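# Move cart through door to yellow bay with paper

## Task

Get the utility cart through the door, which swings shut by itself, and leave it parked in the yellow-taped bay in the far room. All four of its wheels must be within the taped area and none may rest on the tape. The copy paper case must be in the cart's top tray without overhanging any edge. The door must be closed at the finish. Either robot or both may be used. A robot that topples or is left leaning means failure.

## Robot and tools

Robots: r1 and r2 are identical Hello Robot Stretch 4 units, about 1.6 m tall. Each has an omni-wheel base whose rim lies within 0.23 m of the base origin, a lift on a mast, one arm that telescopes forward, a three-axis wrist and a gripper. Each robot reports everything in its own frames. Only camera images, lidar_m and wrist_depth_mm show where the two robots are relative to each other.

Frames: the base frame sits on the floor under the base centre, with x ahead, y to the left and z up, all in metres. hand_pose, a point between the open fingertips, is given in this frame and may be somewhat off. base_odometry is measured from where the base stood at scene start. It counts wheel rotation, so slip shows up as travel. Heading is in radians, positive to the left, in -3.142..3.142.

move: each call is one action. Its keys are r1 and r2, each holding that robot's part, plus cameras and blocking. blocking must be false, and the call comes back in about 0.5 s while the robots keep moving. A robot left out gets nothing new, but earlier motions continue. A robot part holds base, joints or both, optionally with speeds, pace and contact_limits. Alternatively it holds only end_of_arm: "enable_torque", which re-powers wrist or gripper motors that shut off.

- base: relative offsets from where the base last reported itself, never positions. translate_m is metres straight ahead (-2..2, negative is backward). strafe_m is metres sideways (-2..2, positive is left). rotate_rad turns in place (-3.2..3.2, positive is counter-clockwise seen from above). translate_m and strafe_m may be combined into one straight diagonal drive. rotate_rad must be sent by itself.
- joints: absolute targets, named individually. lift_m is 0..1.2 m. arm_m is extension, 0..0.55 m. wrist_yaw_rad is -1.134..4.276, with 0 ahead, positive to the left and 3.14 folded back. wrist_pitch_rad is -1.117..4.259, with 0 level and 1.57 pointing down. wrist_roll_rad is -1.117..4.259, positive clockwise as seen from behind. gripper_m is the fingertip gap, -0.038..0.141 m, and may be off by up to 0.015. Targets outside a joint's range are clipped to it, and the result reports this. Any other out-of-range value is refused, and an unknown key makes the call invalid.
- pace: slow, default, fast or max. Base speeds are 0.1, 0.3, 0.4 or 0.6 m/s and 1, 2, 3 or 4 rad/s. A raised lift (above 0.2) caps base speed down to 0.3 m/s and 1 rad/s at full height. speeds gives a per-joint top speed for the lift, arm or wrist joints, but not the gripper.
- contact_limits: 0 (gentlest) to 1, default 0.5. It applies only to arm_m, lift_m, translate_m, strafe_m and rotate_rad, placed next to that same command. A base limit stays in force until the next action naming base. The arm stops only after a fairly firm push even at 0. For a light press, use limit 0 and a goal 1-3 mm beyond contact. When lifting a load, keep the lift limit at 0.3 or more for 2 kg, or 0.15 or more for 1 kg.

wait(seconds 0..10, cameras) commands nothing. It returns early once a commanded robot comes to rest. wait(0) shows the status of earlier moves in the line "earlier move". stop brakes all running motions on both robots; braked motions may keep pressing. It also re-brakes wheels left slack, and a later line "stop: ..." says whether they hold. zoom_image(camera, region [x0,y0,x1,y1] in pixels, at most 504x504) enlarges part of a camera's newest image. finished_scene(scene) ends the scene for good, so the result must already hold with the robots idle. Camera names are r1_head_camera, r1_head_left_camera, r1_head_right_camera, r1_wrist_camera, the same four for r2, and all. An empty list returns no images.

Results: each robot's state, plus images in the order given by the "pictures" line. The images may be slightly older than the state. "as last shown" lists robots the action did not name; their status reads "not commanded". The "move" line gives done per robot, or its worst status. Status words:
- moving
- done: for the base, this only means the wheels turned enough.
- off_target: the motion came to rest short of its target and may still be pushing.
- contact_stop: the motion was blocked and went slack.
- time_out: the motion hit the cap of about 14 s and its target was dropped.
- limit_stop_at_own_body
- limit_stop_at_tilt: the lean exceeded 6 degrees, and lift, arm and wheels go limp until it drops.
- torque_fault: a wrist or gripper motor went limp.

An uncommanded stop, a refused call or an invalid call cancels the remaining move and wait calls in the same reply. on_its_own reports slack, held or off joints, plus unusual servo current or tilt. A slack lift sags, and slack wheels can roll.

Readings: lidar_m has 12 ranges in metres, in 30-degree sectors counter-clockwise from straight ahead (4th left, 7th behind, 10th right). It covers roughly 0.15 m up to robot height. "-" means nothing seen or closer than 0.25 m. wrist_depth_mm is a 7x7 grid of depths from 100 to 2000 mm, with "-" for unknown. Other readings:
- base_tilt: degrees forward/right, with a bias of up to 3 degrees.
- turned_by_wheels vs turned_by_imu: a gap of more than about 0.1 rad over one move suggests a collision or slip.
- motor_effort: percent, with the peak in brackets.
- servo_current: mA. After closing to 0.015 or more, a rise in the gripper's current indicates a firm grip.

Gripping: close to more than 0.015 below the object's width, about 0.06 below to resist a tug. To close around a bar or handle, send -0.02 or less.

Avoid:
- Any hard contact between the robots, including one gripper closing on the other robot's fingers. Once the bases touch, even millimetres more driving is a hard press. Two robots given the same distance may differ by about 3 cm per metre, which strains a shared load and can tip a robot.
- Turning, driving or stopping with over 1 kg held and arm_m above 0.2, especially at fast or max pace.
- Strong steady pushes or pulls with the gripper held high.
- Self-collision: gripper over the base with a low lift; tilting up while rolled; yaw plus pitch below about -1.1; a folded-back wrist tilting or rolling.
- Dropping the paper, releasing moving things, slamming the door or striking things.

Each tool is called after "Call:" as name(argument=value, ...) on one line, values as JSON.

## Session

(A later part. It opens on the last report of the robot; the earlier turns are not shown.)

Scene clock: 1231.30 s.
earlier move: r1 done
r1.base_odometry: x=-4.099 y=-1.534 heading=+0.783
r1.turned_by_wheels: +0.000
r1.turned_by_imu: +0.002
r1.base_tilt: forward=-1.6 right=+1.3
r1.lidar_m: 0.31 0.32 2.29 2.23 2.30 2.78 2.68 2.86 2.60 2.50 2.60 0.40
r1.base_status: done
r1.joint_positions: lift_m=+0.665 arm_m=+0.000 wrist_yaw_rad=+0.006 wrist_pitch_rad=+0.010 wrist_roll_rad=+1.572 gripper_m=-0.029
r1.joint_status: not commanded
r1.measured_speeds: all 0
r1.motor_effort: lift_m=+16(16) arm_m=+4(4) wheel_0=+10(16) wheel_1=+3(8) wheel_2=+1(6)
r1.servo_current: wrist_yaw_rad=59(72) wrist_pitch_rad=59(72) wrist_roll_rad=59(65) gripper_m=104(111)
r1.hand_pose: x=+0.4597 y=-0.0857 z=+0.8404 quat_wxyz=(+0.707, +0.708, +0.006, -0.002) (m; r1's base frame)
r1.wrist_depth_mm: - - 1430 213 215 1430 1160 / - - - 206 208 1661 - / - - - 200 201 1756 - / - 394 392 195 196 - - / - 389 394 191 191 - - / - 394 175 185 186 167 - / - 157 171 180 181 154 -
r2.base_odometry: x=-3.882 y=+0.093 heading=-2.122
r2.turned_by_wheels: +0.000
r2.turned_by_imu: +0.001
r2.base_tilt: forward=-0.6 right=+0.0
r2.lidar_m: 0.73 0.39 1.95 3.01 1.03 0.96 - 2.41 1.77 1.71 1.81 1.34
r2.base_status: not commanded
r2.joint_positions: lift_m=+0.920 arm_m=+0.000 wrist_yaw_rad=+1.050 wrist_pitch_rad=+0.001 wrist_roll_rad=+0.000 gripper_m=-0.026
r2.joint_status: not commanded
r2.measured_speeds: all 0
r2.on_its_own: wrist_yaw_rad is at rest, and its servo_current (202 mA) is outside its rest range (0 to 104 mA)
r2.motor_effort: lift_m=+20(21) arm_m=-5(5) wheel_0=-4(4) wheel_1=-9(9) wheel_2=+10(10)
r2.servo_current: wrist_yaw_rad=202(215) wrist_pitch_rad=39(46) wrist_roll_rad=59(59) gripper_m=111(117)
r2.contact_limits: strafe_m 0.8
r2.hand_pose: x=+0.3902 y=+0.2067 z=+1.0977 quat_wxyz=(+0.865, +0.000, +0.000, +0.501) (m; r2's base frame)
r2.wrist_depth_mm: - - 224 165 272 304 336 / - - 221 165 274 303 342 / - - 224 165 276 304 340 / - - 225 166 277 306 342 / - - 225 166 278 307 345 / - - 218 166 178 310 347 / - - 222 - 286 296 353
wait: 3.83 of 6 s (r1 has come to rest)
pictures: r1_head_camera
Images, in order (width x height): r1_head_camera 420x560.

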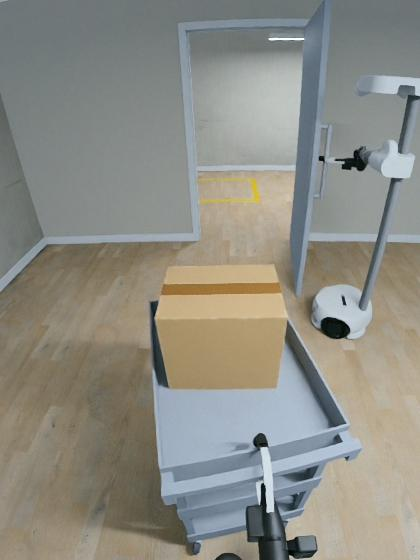

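Call:
move(blocking=false, r1={"base": {"strafe_m": 0.18}, "pace": "slow"}, cameras=[])

Call:
wait(seconds=6, cameras=[])

Call:
move(blocking=false, r1={"base": {"rotate_rad": -0.12}, "pace": "slow"}, cameras=[])

Call:
wait(seconds=6, cameras=["r1_head_camera"])

Scene clock: 1241.77 s.
move: r1 moving
r1.base_odometry: x=-4.109 y=-1.524 heading=+0.783
r1.turned_by_wheels: +0.000
r1.turned_by_imu: -0.001
r1.base_tilt: forward=-1.6 right=+1.3
r1.lidar_m: 0.31 0.29 2.30 2.20 2.31 2.78 2.69 2.86 2.59 2.50 2.64 0.40
r1.base_status: strafe_m moving
r1.joint_positions: lift_m=+0.665 arm_m=+0.000 wrist_yaw_rad=+0.003 wrist_pitch_rad=+0.010 wrist_roll_rad=+1.572 gripper_m=-0.029
r1.joint_status: not commanded
r1.measured_speeds: translate_m=+0.000 strafe_m=+0.058 rotate_rad=-0.004 lift_m=+0.000 arm_m=+0.000 wrist_yaw_rad=-0.031 wrist_pitch_rad=+0.000 wrist_roll_rad=+0.000
r1.motor_effort: lift_m=+16(16) arm_m=+4(4) wheel_0=-7(8) wheel_1=+7(8) wheel_2=+1(2)
r1.servo_current: wrist_yaw_rad=39(59) wrist_pitch_rad=59(72) wrist_roll_rad=39(52) gripper_m=104(104)
r1.hand_pose: x=+0.4595 y=-0.0865 z=+0.8404 quat_wxyz=(+0.707, +0.708, +0.005, -0.003) (m; r1's base frame)
r1.wrist_depth_mm: - - 1366 214 217 1366 1118 / - - - 208 208 1618 1205 / - - - 201 202 1756 - / - 392 394 196 196 - - / - 392 394 191 191 - - / - 394 175 186 186 166 - / - 157 171 180 181 154 -
r2.base_odometry: x=-3.882 y=+0.093 heading=-2.122
r2.turned_by_wheels: +0.000
r2.turned_by_imu: +0.000
r2.base_tilt: forward=-0.6 right=+0.0
r2.lidar_m: 0.73 0.38 1.94 3.02 1.04 0.97 - 2.42 1.80 1.72 1.78 1.34
r2.base_status: not commanded
r2.joint_positions: lift_m=+0.920 arm_m=+0.000 wrist_yaw_rad=+1.050 wrist_pitch_rad=+0.001 wrist_roll_rad=+0.000 gripper_m=-0.026
r2.joint_status: not commanded
r2.measured_speeds: all 0
r2.motor_effort: lift_m=+20(21) arm_m=-4(5) wheel_0=-4(4) wheel_1=-9(9) wheel_2=+10(10)
r2.servo_current: wrist_yaw_rad=195(215) wrist_pitch_rad=46(46) wrist_roll_rad=39(52) gripper_m=104(117)
r2.contact_limits: strafe_m 0.8
r2.hand_pose: x=+0.3902 y=+0.2067 z=+1.0977 quat_wxyz=(+0.865, +0.000, +0.000, +0.501) (m; r2's base frame)
r2.wrist_depth_mm: - - 222 164 273 304 332 / - - 223 166 273 303 342 / - - 224 164 276 304 340 / - - 225 165 278 306 343 / - - 227 166 278 307 345 / - - 218 167 178 309 349 / - - 221 - 287 297 351
pictures: none
No camera images: "cameras" was empty.

Scene clock: 1244.23 s.
earlier move: r1 done
r1.base_odometry: x=-4.226 y=-1.406 heading=+0.783
r1.turned_by_wheels: +0.000
r1.turned_by_imu: +0.000
r1.base_tilt: forward=-1.6 right=+1.3
r1.lidar_m: 0.35 0.38 2.12 2.06 2.15 2.75 2.69 2.85 2.73 2.69 2.78 0.39
r1.base_status: done
r1.joint_positions: lift_m=+0.665 arm_m=+0.000 wrist_yaw_rad=-0.003 wrist_pitch_rad=+0.010 wrist_roll_rad=+1.569 gripper_m=-0.029
r1.joint_status: not commanded
r1.measured_speeds: all 0
r1.motor_effort: lift_m=+16(16) arm_m=-4(4) wheel_0=-6(13) wheel_1=+0(8) wheel_2=-1(5)
r1.servo_current: wrist_yaw_rad=39(72) wrist_pitch_rad=65(72) wrist_roll_rad=39(65) gripper_m=104(104)
r1.hand_pose: x=+0.4591 y=-0.0882 z=+0.8404 quat_wxyz=(+0.708, +0.707, +0.003, -0.005) (m; r1's base frame)
r1.wrist_depth_mm: - - 117 177 178 1430 1229 / - - 118 178 179 - - / - 373 118 179 180 - - / - 389 119 180 181 - - / - 402 121 182 183 - - / - 418 121 183 184 163 - / - 156 171 185 185 160 -
r2.base_odometry: x=-3.882 y=+0.093 heading=-2.122
r2.turned_by_wheels: +0.000
r2.turned_by_imu: +0.000
r2.base_tilt: forward=-0.6 right=+0.1
r2.lidar_m: 0.73 0.38 1.95 3.01 1.07 0.98 - 2.41 1.80 1.71 1.83 1.37
r2.base_status: not commanded
r2.joint_positions: lift_m=+0.920 arm_m=+0.000 wrist_yaw_rad=+1.050 wrist_pitch_rad=+0.001 wrist_roll_rad=+0.000 gripper_m=-0.026
r2.joint_status: not commanded
r2.measured_speeds: all 0
r2.on_its_own: wrist_yaw_rad is at rest, and its servo_current (202 mA) is outside its rest range (0 to 104 mA)
r2.motor_effort: lift_m=+20(21) arm_m=-5(5) wheel_0=-4(4) wheel_1=-8(9) wheel_2=+10(10)
r2.servo_current: wrist_yaw_rad=202(215) wrist_pitch_rad=46(46) wrist_roll_rad=52(59) gripper_m=111(117)
r2.contact_limits: strafe_m 0.8
r2.hand_pose: x=+0.3902 y=+0.2067 z=+1.0977 quat_wxyz=(+0.865, +0.000, +0.000, +0.501) (m; r2's base frame)
r2.wrist_depth_mm: - - 222 164 273 301 334 / - - 224 166 274 303 340 / - - 224 165 276 304 342 / - - 225 165 276 304 343 / - - 225 166 278 309 345 / - - 218 167 178 310 347 / - - 221 - 286 296 351
wait: 2.47 of 6 s (r1 has come to rest)
pictures: none
No camera images: "cameras" was empty.

Scene clock: 1244.73 s.
move: r1 moving
r1.base_odometry: x=-4.226 y=-1.406 heading=+0.682
r1.turned_by_wheels: -0.100
r1.turned_by_imu: -0.101
r1.base_tilt: forward=-1.6 right=+1.2
r1.lidar_m: 0.35 0.34 2.16 2.04 2.07 2.77 2.69 2.77 2.84 2.67 2.75 0.40
r1.base_status: rotate_rad moving
r1.joint_positions: lift_m=+0.665 arm_m=+0.000 wrist_yaw_rad=+0.006 wrist_pitch_rad=+0.010 wrist_roll_rad=+1.569 gripper_m=-0.029
r1.joint_status: not commanded
r1.measured_speeds: translate_m=-0.001 strafe_m=-0.003 rotate_rad=-0.211 lift_m=+0.000 arm_m=+0.000 wrist_yaw_rad=+0.000 wrist_pitch_rad=+0.000 wrist_roll_rad=+0.000
r1.motor_effort: lift_m=+16(16) arm_m=-4(4) wheel_0=+6(11) wheel_1=+1(5) wheel_2=+9(11)
r1.servo_current: wrist_yaw_rad=59(59) wrist_pitch_rad=52(65) wrist_roll_rad=39(59) gripper_m=98(104)
r1.hand_pose: x=+0.4598 y=-0.0857 z=+0.8404 quat_wxyz=(+0.708, +0.707, +0.006, -0.001) (m; r1's base frame)
r1.wrist_depth_mm: - - 1366 185 186 1464 1182 / - - - 185 186 1576 - / - 508 - 183 186 - - / - 382 379 184 185 - - / - 397 - 184 185 - - / - 407 175 183 185 166 - / - 156 171 183 185 156 -
r2.base_odometry: x=-3.882 y=+0.093 heading=-2.122
r2.turned_by_wheels: +0.000
r2.turned_by_imu: +0.000
r2.base_tilt: forward=-0.6 right=+0.1
r2.lidar_m: 0.74 0.37 1.94 3.02 1.06 0.98 - 2.42 1.79 1.73 1.81 1.37
r2.base_status: not commanded
r2.joint_positions: lift_m=+0.920 arm_m=+0.000 wrist_yaw_rad=+1.050 wrist_pitch_rad=+0.001 wrist_roll_rad=+0.000 gripper_m=-0.026
r2.joint_status: not commanded
r2.measured_speeds: all 0
r2.motor_effort: lift_m=+20(21) arm_m=-4(5) wheel_0=-4(4) wheel_1=-9(9) wheel_2=+10(10)
r2.servo_current: wrist_yaw_rad=202(208) wrist_pitch_rad=39(46) wrist_roll_rad=39(59) gripper_m=111(111)
r2.contact_limits: strafe_m 0.8
r2.hand_pose: x=+0.3902 y=+0.2067 z=+1.0977 quat_wxyz=(+0.865, +0.000, +0.000, +0.501) (m; r2's base frame)
r2.wrist_depth_mm: - - 223 165 273 303 332 / - - 223 166 273 304 340 / - - 224 165 274 306 342 / - - 225 165 277 306 343 / - - 227 166 279 307 343 / - - 218 167 178 310 349 / - - 221 - 285 296 353
pictures: none
No camera images: "cameras" was empty.

Scene clock: 1245.23 s.
earlier move: r1 done
r1.base_odometry: x=-4.226 y=-1.406 heading=+0.663
r1.turned_by_wheels: -0.019
r1.turned_by_imu: -0.019
r1.base_tilt: forward=-1.6 right=+1.3
r1.lidar_m: 0.34 0.33 2.20 2.06 2.09 2.74 2.71 2.77 2.86 2.67 2.74 0.38
r1.base_status: done
r1.joint_positions: lift_m=+0.665 arm_m=+0.000 wrist_yaw_rad=+0.006 wrist_pitch_rad=+0.010 wrist_roll_rad=+1.569 gripper_m=-0.029
r1.joint_status: not commanded
r1.measured_speeds: all 0
r1.motor_effort: lift_m=+16(16) arm_m=-4(4) wheel_0=+2(11) wheel_1=+3(5) wheel_2=+3(11)
r1.servo_current: wrist_yaw_rad=59(72) wrist_pitch_rad=59(72) wrist_roll_rad=59(59) gripper_m=91(104)
r1.hand_pose: x=+0.4598 y=-0.0857 z=+0.8404 quat_wxyz=(+0.708, +0.707, +0.006, -0.002) (m; r1's base frame)
r1.wrist_depth_mm: - - - 192 194 1430 1182 / - - - 190 191 1618 - / - - - 189 190 - - / - 387 - 187 188 - - / - 392 - 185 186 - - / - 407 175 183 185 163 - / - 156 173 182 183 154 -
r2.base_odometry: x=-3.882 y=+0.093 heading=-2.122
r2.turned_by_wheels: +0.000
r2.turned_by_imu: +0.000
r2.base_tilt: forward=-0.6 right=+0.1
r2.lidar_m: 0.69 0.36 1.92 3.02 1.08 0.98 - 2.39 1.79 1.71 1.79 1.37
r2.base_status: not commanded
r2.joint_positions: lift_m=+0.920 arm_m=+0.000 wrist_yaw_rad=+1.050 wrist_pitch_rad=+0.001 wrist_roll_rad=+0.000 gripper_m=-0.026
r2.joint_status: not commanded
r2.measured_speeds: all 0
r2.on_its_own: wrist_yaw_rad is at rest, and its servo_current (202 mA) is outside its rest range (0 to 104 mA)
r2.motor_effort: lift_m=+21(21) arm_m=-4(5) wheel_0=-4(4) wheel_1=-9(9) wheel_2=+10(10)
r2.servo_current: wrist_yaw_rad=202(208) wrist_pitch_rad=39(46) wrist_roll_rad=46(59) gripper_m=111(117)
r2.contact_limits: strafe_m 0.8
r2.hand_pose: x=+0.3902 y=+0.2067 z=+1.0977 quat_wxyz=(+0.865, +0.000, +0.000, +0.501) (m; r2's base frame)
r2.wrist_depth_mm: - - 222 164 272 301 332 / - - 224 166 274 303 342 / - - 224 164 274 306 343 / - - 225 165 277 306 343 / - - 226 166 278 307 343 / - - 217 167 178 309 349 / - - 221 - 286 297 353
wait: 0.50 of 6 s (r1 has come to rest)
pictures: r1_head_camera
Images, in order (width x height): r1_head_camera 420x560.

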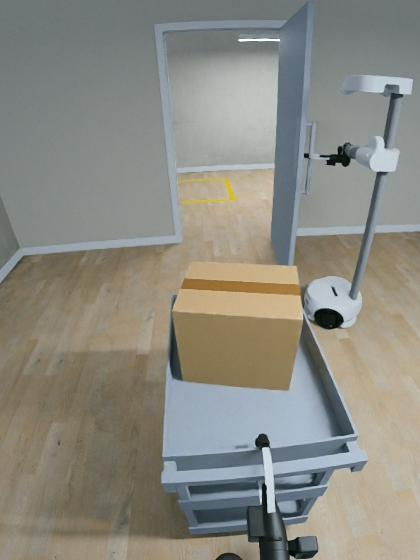

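Call:
move(blocking=false, r1={"joints": {"gripper_m": 0.11}}, cameras=[])

Call:
wait(seconds=4, cameras=[])

Call:
move(blocking=false, r1={"base": {"strafe_m": 0.028}, "pace": "slow"}, cameras=[])

Call:
wait(seconds=4, cameras=["r1_head_camera"])

Scene clock: 1254.87 s.
move: r1 moving
r1.base_odometry: x=-4.226 y=-1.406 heading=+0.663
r1.turned_by_wheels: +0.000
r1.turned_by_imu: +0.000
r1.base_tilt: forward=-1.6 right=+1.2
r1.lidar_m: 0.34 0.32 2.18 2.05 2.07 2.73 2.70 2.75 2.84 2.68 2.71 0.39
r1.base_status: not commanded
r1.joint_positions: lift_m=+0.665 arm_m=+0.000 wrist_yaw_rad=+0.003 wrist_pitch_rad=+0.010 wrist_roll_rad=+1.569 gripper_m=-0.004
r1.joint_status: gripper_m moving
r1.measured_speeds: translate_m=-0.001 strafe_m=+0.000 rotate_rad=-0.003 lift_m=+0.000 arm_m=+0.000 wrist_yaw_rad=-0.027 wrist_pitch_rad=+0.000 wrist_roll_rad=+0.000
r1.motor_effort: lift_m=+16(16) arm_m=+1(4) wheel_0=+3(3) wheel_1=+3(3) wheel_2=+2(3)
r1.servo_current: wrist_yaw_rad=52(59) wrist_pitch_rad=65(65) wrist_roll_rad=59(59) gripper_m=39(91)
r1.hand_pose: x=+0.4595 y=-0.0865 z=+0.8404 quat_wxyz=(+0.708, +0.707, +0.005, -0.003) (m; r1's base frame)
r1.wrist_depth_mm: - - 1430 198 198 1430 1205 / - - - 196 197 1537 - / - - - 194 193 - - / - 389 392 191 193 - - / - 397 397 190 190 - - / - 410 177 187 189 163 - / - 149 176 186 186 159 -
r2.base_odometry: x=-3.882 y=+0.093 heading=-2.122
r2.turned_by_wheels: +0.000
r2.turned_by_imu: +0.000
r2.base_tilt: forward=-0.6 right=+0.0
r2.lidar_m: 0.71 0.37 1.97 3.03 1.05 1.01 - 2.40 1.79 1.72 1.80 1.36
r2.base_status: not commanded
r2.joint_positions: lift_m=+0.920 arm_m=+0.000 wrist_yaw_rad=+1.050 wrist_pitch_rad=+0.001 wrist_roll_rad=+0.000 gripper_m=-0.026
r2.joint_status: not commanded
r2.measured_speeds: all 0
r2.motor_effort: lift_m=+20(21) arm_m=-4(5) wheel_0=-3(4) wheel_1=-9(9) wheel_2=+10(10)
r2.servo_current: wrist_yaw_rad=202(208) wrist_pitch_rad=46(46) wrist_roll_rad=33(52) gripper_m=104(117)
r2.contact_limits: strafe_m 0.8
r2.hand_pose: x=+0.3902 y=+0.2067 z=+1.0977 quat_wxyz=(+0.865, +0.000, +0.000, +0.501) (m; r2's base frame)
r2.wrist_depth_mm: - - 222 164 273 303 334 / - - 223 166 273 304 340 / - - 224 164 274 306 343 / - - 225 165 278 304 343 / - - 227 166 278 309 345 / - - 218 167 178 310 347 / - - 221 - 286 296 349
pictures: none
No camera images: "cameras" was empty.

Scene clock: 1256.47 s.
earlier move: r1 done
r1.base_odometry: x=-4.226 y=-1.406 heading=+0.663
r1.turned_by_wheels: +0.000
r1.turned_by_imu: +0.000
r1.base_tilt: forward=-1.6 right=+1.2
r1.lidar_m: 0.35 0.36 2.20 2.05 2.06 2.72 2.70 2.77 2.85 2.67 2.71 0.42
r1.base_status: not commanded
r1.joint_positions: lift_m=+0.665 arm_m=+0.000 wrist_yaw_rad=-0.001 wrist_pitch_rad=+0.005 wrist_roll_rad=+1.569 gripper_m=+0.110
r1.joint_status: all done
r1.measured_speeds: all 0
r1.motor_effort: lift_m=+16(16) arm_m=+4(4) wheel_0=+3(3) wheel_1=+3(3) wheel_2=-1(3)
r1.servo_current: wrist_yaw_rad=52(72) wrist_pitch_rad=46(65) wrist_roll_rad=26(59) gripper_m=46(91)
r1.hand_pose: x=+0.4592 y=-0.0877 z=+0.8420 quat_wxyz=(+0.708, +0.707, +0.001, -0.002) (m; r1's base frame)
r1.wrist_depth_mm: - - 1499 233 236 1464 1160 / - - - 229 229 1537 - / - - - 224 225 809 - / - 415 421 220 220 - - / - 427 427 215 216 - - / - 211 427 211 211 - - / - 436 433 150 208 - -
r2.base_odometry: x=-3.882 y=+0.093 heading=-2.122
r2.turned_by_wheels: +0.000
r2.turned_by_imu: +0.000
r2.base_tilt: forward=-0.6 right=+0.0
r2.lidar_m: 0.72 0.39 1.95 3.02 1.03 0.96 - 2.39 1.80 1.71 1.78 1.36
r2.base_status: not commanded
r2.joint_positions: lift_m=+0.920 arm_m=+0.000 wrist_yaw_rad=+1.050 wrist_pitch_rad=+0.001 wrist_roll_rad=+0.000 gripper_m=-0.026
r2.joint_status: not commanded
r2.measured_speeds: all 0
r2.on_its_own: wrist_yaw_rad is at rest, and its servo_current (202 mA) is outside its rest range (0 to 104 mA)
r2.motor_effort: lift_m=+20(21) arm_m=-4(5) wheel_0=-4(4) wheel_1=-9(9) wheel_2=+10(10)
r2.servo_current: wrist_yaw_rad=202(215) wrist_pitch_rad=33(46) wrist_roll_rad=46(59) gripper_m=111(117)
r2.contact_limits: strafe_m 0.8
r2.hand_pose: x=+0.3902 y=+0.2067 z=+1.0977 quat_wxyz=(+0.865, +0.000, +0.000, +0.501) (m; r2's base frame)
r2.wrist_depth_mm: - - 222 164 272 300 330 / - - 223 165 273 303 340 / - - 224 165 276 304 342 / - - 224 165 277 306 343 / - - 226 166 278 307 345 / - - 218 167 178 310 349 / - - 222 - 286 296 351
wait: 1.60 of 4 s (r1 has come to rest)
pictures: none
No camera images: "cameras" was empty.

Scene clock: 1256.97 s.
move: r1 moving
r1.base_odometry: x=-4.235 y=-1.395 heading=+0.663
r1.turned_by_wheels: +0.000
r1.turned_by_imu: +0.000
r1.base_tilt: forward=-1.6 right=+1.3
r1.lidar_m: 0.35 0.38 2.17 2.04 2.08 2.68 2.69 2.77 2.88 2.67 2.73 0.42
r1.base_status: strafe_m moving
r1.joint_positions: lift_m=+0.665 arm_m=+0.000 wrist_yaw_rad=-0.001 wrist_pitch_rad=+0.004 wrist_roll_rad=+1.569 gripper_m=+0.110
r1.joint_status: not commanded
r1.measured_speeds: translate_m=+0.000 strafe_m=+0.055 rotate_rad=-0.001 lift_m=+0.000 arm_m=+0.000 wrist_yaw_rad=+0.000 wrist_pitch_rad=+0.000 wrist_roll_rad=+0.000
r1.motor_effort: lift_m=+16(16) arm_m=+4(4) wheel_0=-6(8) wheel_1=+6(8) wheel_2=+0(1)
r1.servo_current: wrist_yaw_rad=46(59) wrist_pitch_rad=52(52) wrist_roll_rad=52(65) gripper_m=46(46)
r1.hand_pose: x=+0.4592 y=-0.0877 z=+0.8422 quat_wxyz=(+0.708, +0.707, +0.001, -0.002) (m; r1's base frame)
r1.wrist_depth_mm: - - 1537 232 234 1499 1182 / - - - 228 229 1537 - / - - - 223 224 - - / - 421 421 219 220 - - / - 427 427 214 216 - - / - 210 430 213 211 - - / - 436 442 151 209 - -
r2.base_odometry: x=-3.882 y=+0.093 heading=-2.122
r2.turned_by_wheels: +0.000
r2.turned_by_imu: +0.000
r2.base_tilt: forward=-0.6 right=+0.0
r2.lidar_m: 0.70 0.37 1.93 3.02 1.04 0.95 - 2.40 1.78 1.73 1.81 1.36
r2.base_status: not commanded
r2.joint_positions: lift_m=+0.920 arm_m=+0.000 wrist_yaw_rad=+1.050 wrist_pitch_rad=+0.001 wrist_roll_rad=+0.000 gripper_m=-0.026
r2.joint_status: not commanded
r2.measured_speeds: all 0
r2.motor_effort: lift_m=+20(21) arm_m=-4(5) wheel_0=-4(4) wheel_1=-9(9) wheel_2=+10(10)
r2.servo_current: wrist_yaw_rad=195(208) wrist_pitch_rad=39(46) wrist_roll_rad=52(52) gripper_m=104(111)
r2.contact_limits: strafe_m 0.8
r2.hand_pose: x=+0.3902 y=+0.2067 z=+1.0977 quat_wxyz=(+0.865, +0.000, +0.000, +0.501) (m; r2's base frame)
r2.wrist_depth_mm: - - 222 164 272 303 332 / - - 222 165 274 303 340 / - - 224 165 276 306 340 / - - 226 165 276 306 342 / - - 226 166 278 309 345 / - - 217 167 178 310 349 / - - 221 - 285 296 351
pictures: none
No camera images: "cameras" was empty.

Scene clock: 1257.73 s.
earlier move: r1 done
r1.base_odometry: x=-4.243 y=-1.384 heading=+0.663
r1.turned_by_wheels: +0.000
r1.turned_by_imu: +0.000
r1.base_tilt: forward=-1.6 right=+1.3
r1.lidar_m: 0.34 0.39 2.15 2.02 2.07 2.68 2.70 2.75 2.91 2.70 2.74 0.42
r1.base_status: done
r1.joint_positions: lift_m=+0.665 arm_m=+0.000 wrist_yaw_rad=-0.001 wrist_pitch_rad=+0.004 wrist_roll_rad=+1.569 gripper_m=+0.110
r1.joint_status: not commanded
r1.measured_speeds: all 0
r1.motor_effort: lift_m=+16(16) arm_m=+4(4) wheel_0=-5(8) wheel_1=+4(8) wheel_2=+0(2)
r1.servo_current: wrist_yaw_rad=52(65) wrist_pitch_rad=39(52) wrist_roll_rad=46(65) gripper_m=39(52)
r1.hand_pose: x=+0.4592 y=-0.0877 z=+0.8422 quat_wxyz=(+0.708, +0.707, +0.001, -0.002) (m; r1's base frame)
r1.wrist_depth_mm: - - 1430 231 232 1464 1255 / - - - 229 228 1537 - / - - - 224 224 - - / - 424 424 220 221 - - / - 430 433 217 217 - - / - 213 430 214 211 - - / - 445 442 149 211 179 -
r2.base_odometry: x=-3.882 y=+0.093 heading=-2.122
r2.turned_by_wheels: +0.000
r2.turned_by_imu: +0.000
r2.base_tilt: forward=-0.6 right=+0.0
r2.lidar_m: 0.74 0.39 1.94 3.04 1.04 0.98 - 2.40 1.79 1.72 1.82 1.37
r2.base_status: not commanded
r2.joint_positions: lift_m=+0.920 arm_m=+0.000 wrist_yaw_rad=+1.050 wrist_pitch_rad=+0.001 wrist_roll_rad=+0.000 gripper_m=-0.026
r2.joint_status: not commanded
r2.measured_speeds: all 0
r2.on_its_own: wrist_yaw_rad is at rest, and its servo_current (195 mA) is outside its rest range (0 to 104 mA)
r2.motor_effort: lift_m=+20(21) arm_m=-4(5) wheel_0=-4(4) wheel_1=-9(9) wheel_2=+10(10)
r2.servo_current: wrist_yaw_rad=195(215) wrist_pitch_rad=39(46) wrist_roll_rad=46(59) gripper_m=111(117)
r2.contact_limits: strafe_m 0.8
r2.hand_pose: x=+0.3902 y=+0.2067 z=+1.0977 quat_wxyz=(+0.865, +0.000, +0.000, +0.501) (m; r2's base frame)
r2.wrist_depth_mm: - - 223 164 272 303 332 / - - 224 166 274 304 342 / - - 224 165 276 304 342 / - - 224 165 277 306 343 / - - 225 166 277 307 345 / - - 218 167 178 309 347 / - - 221 - 285 294 347
wait: 0.77 of 4 s (r1 has come to rest)
pictures: r1_head_camera
Images, in order (width x height): r1_head_camera 420x560.

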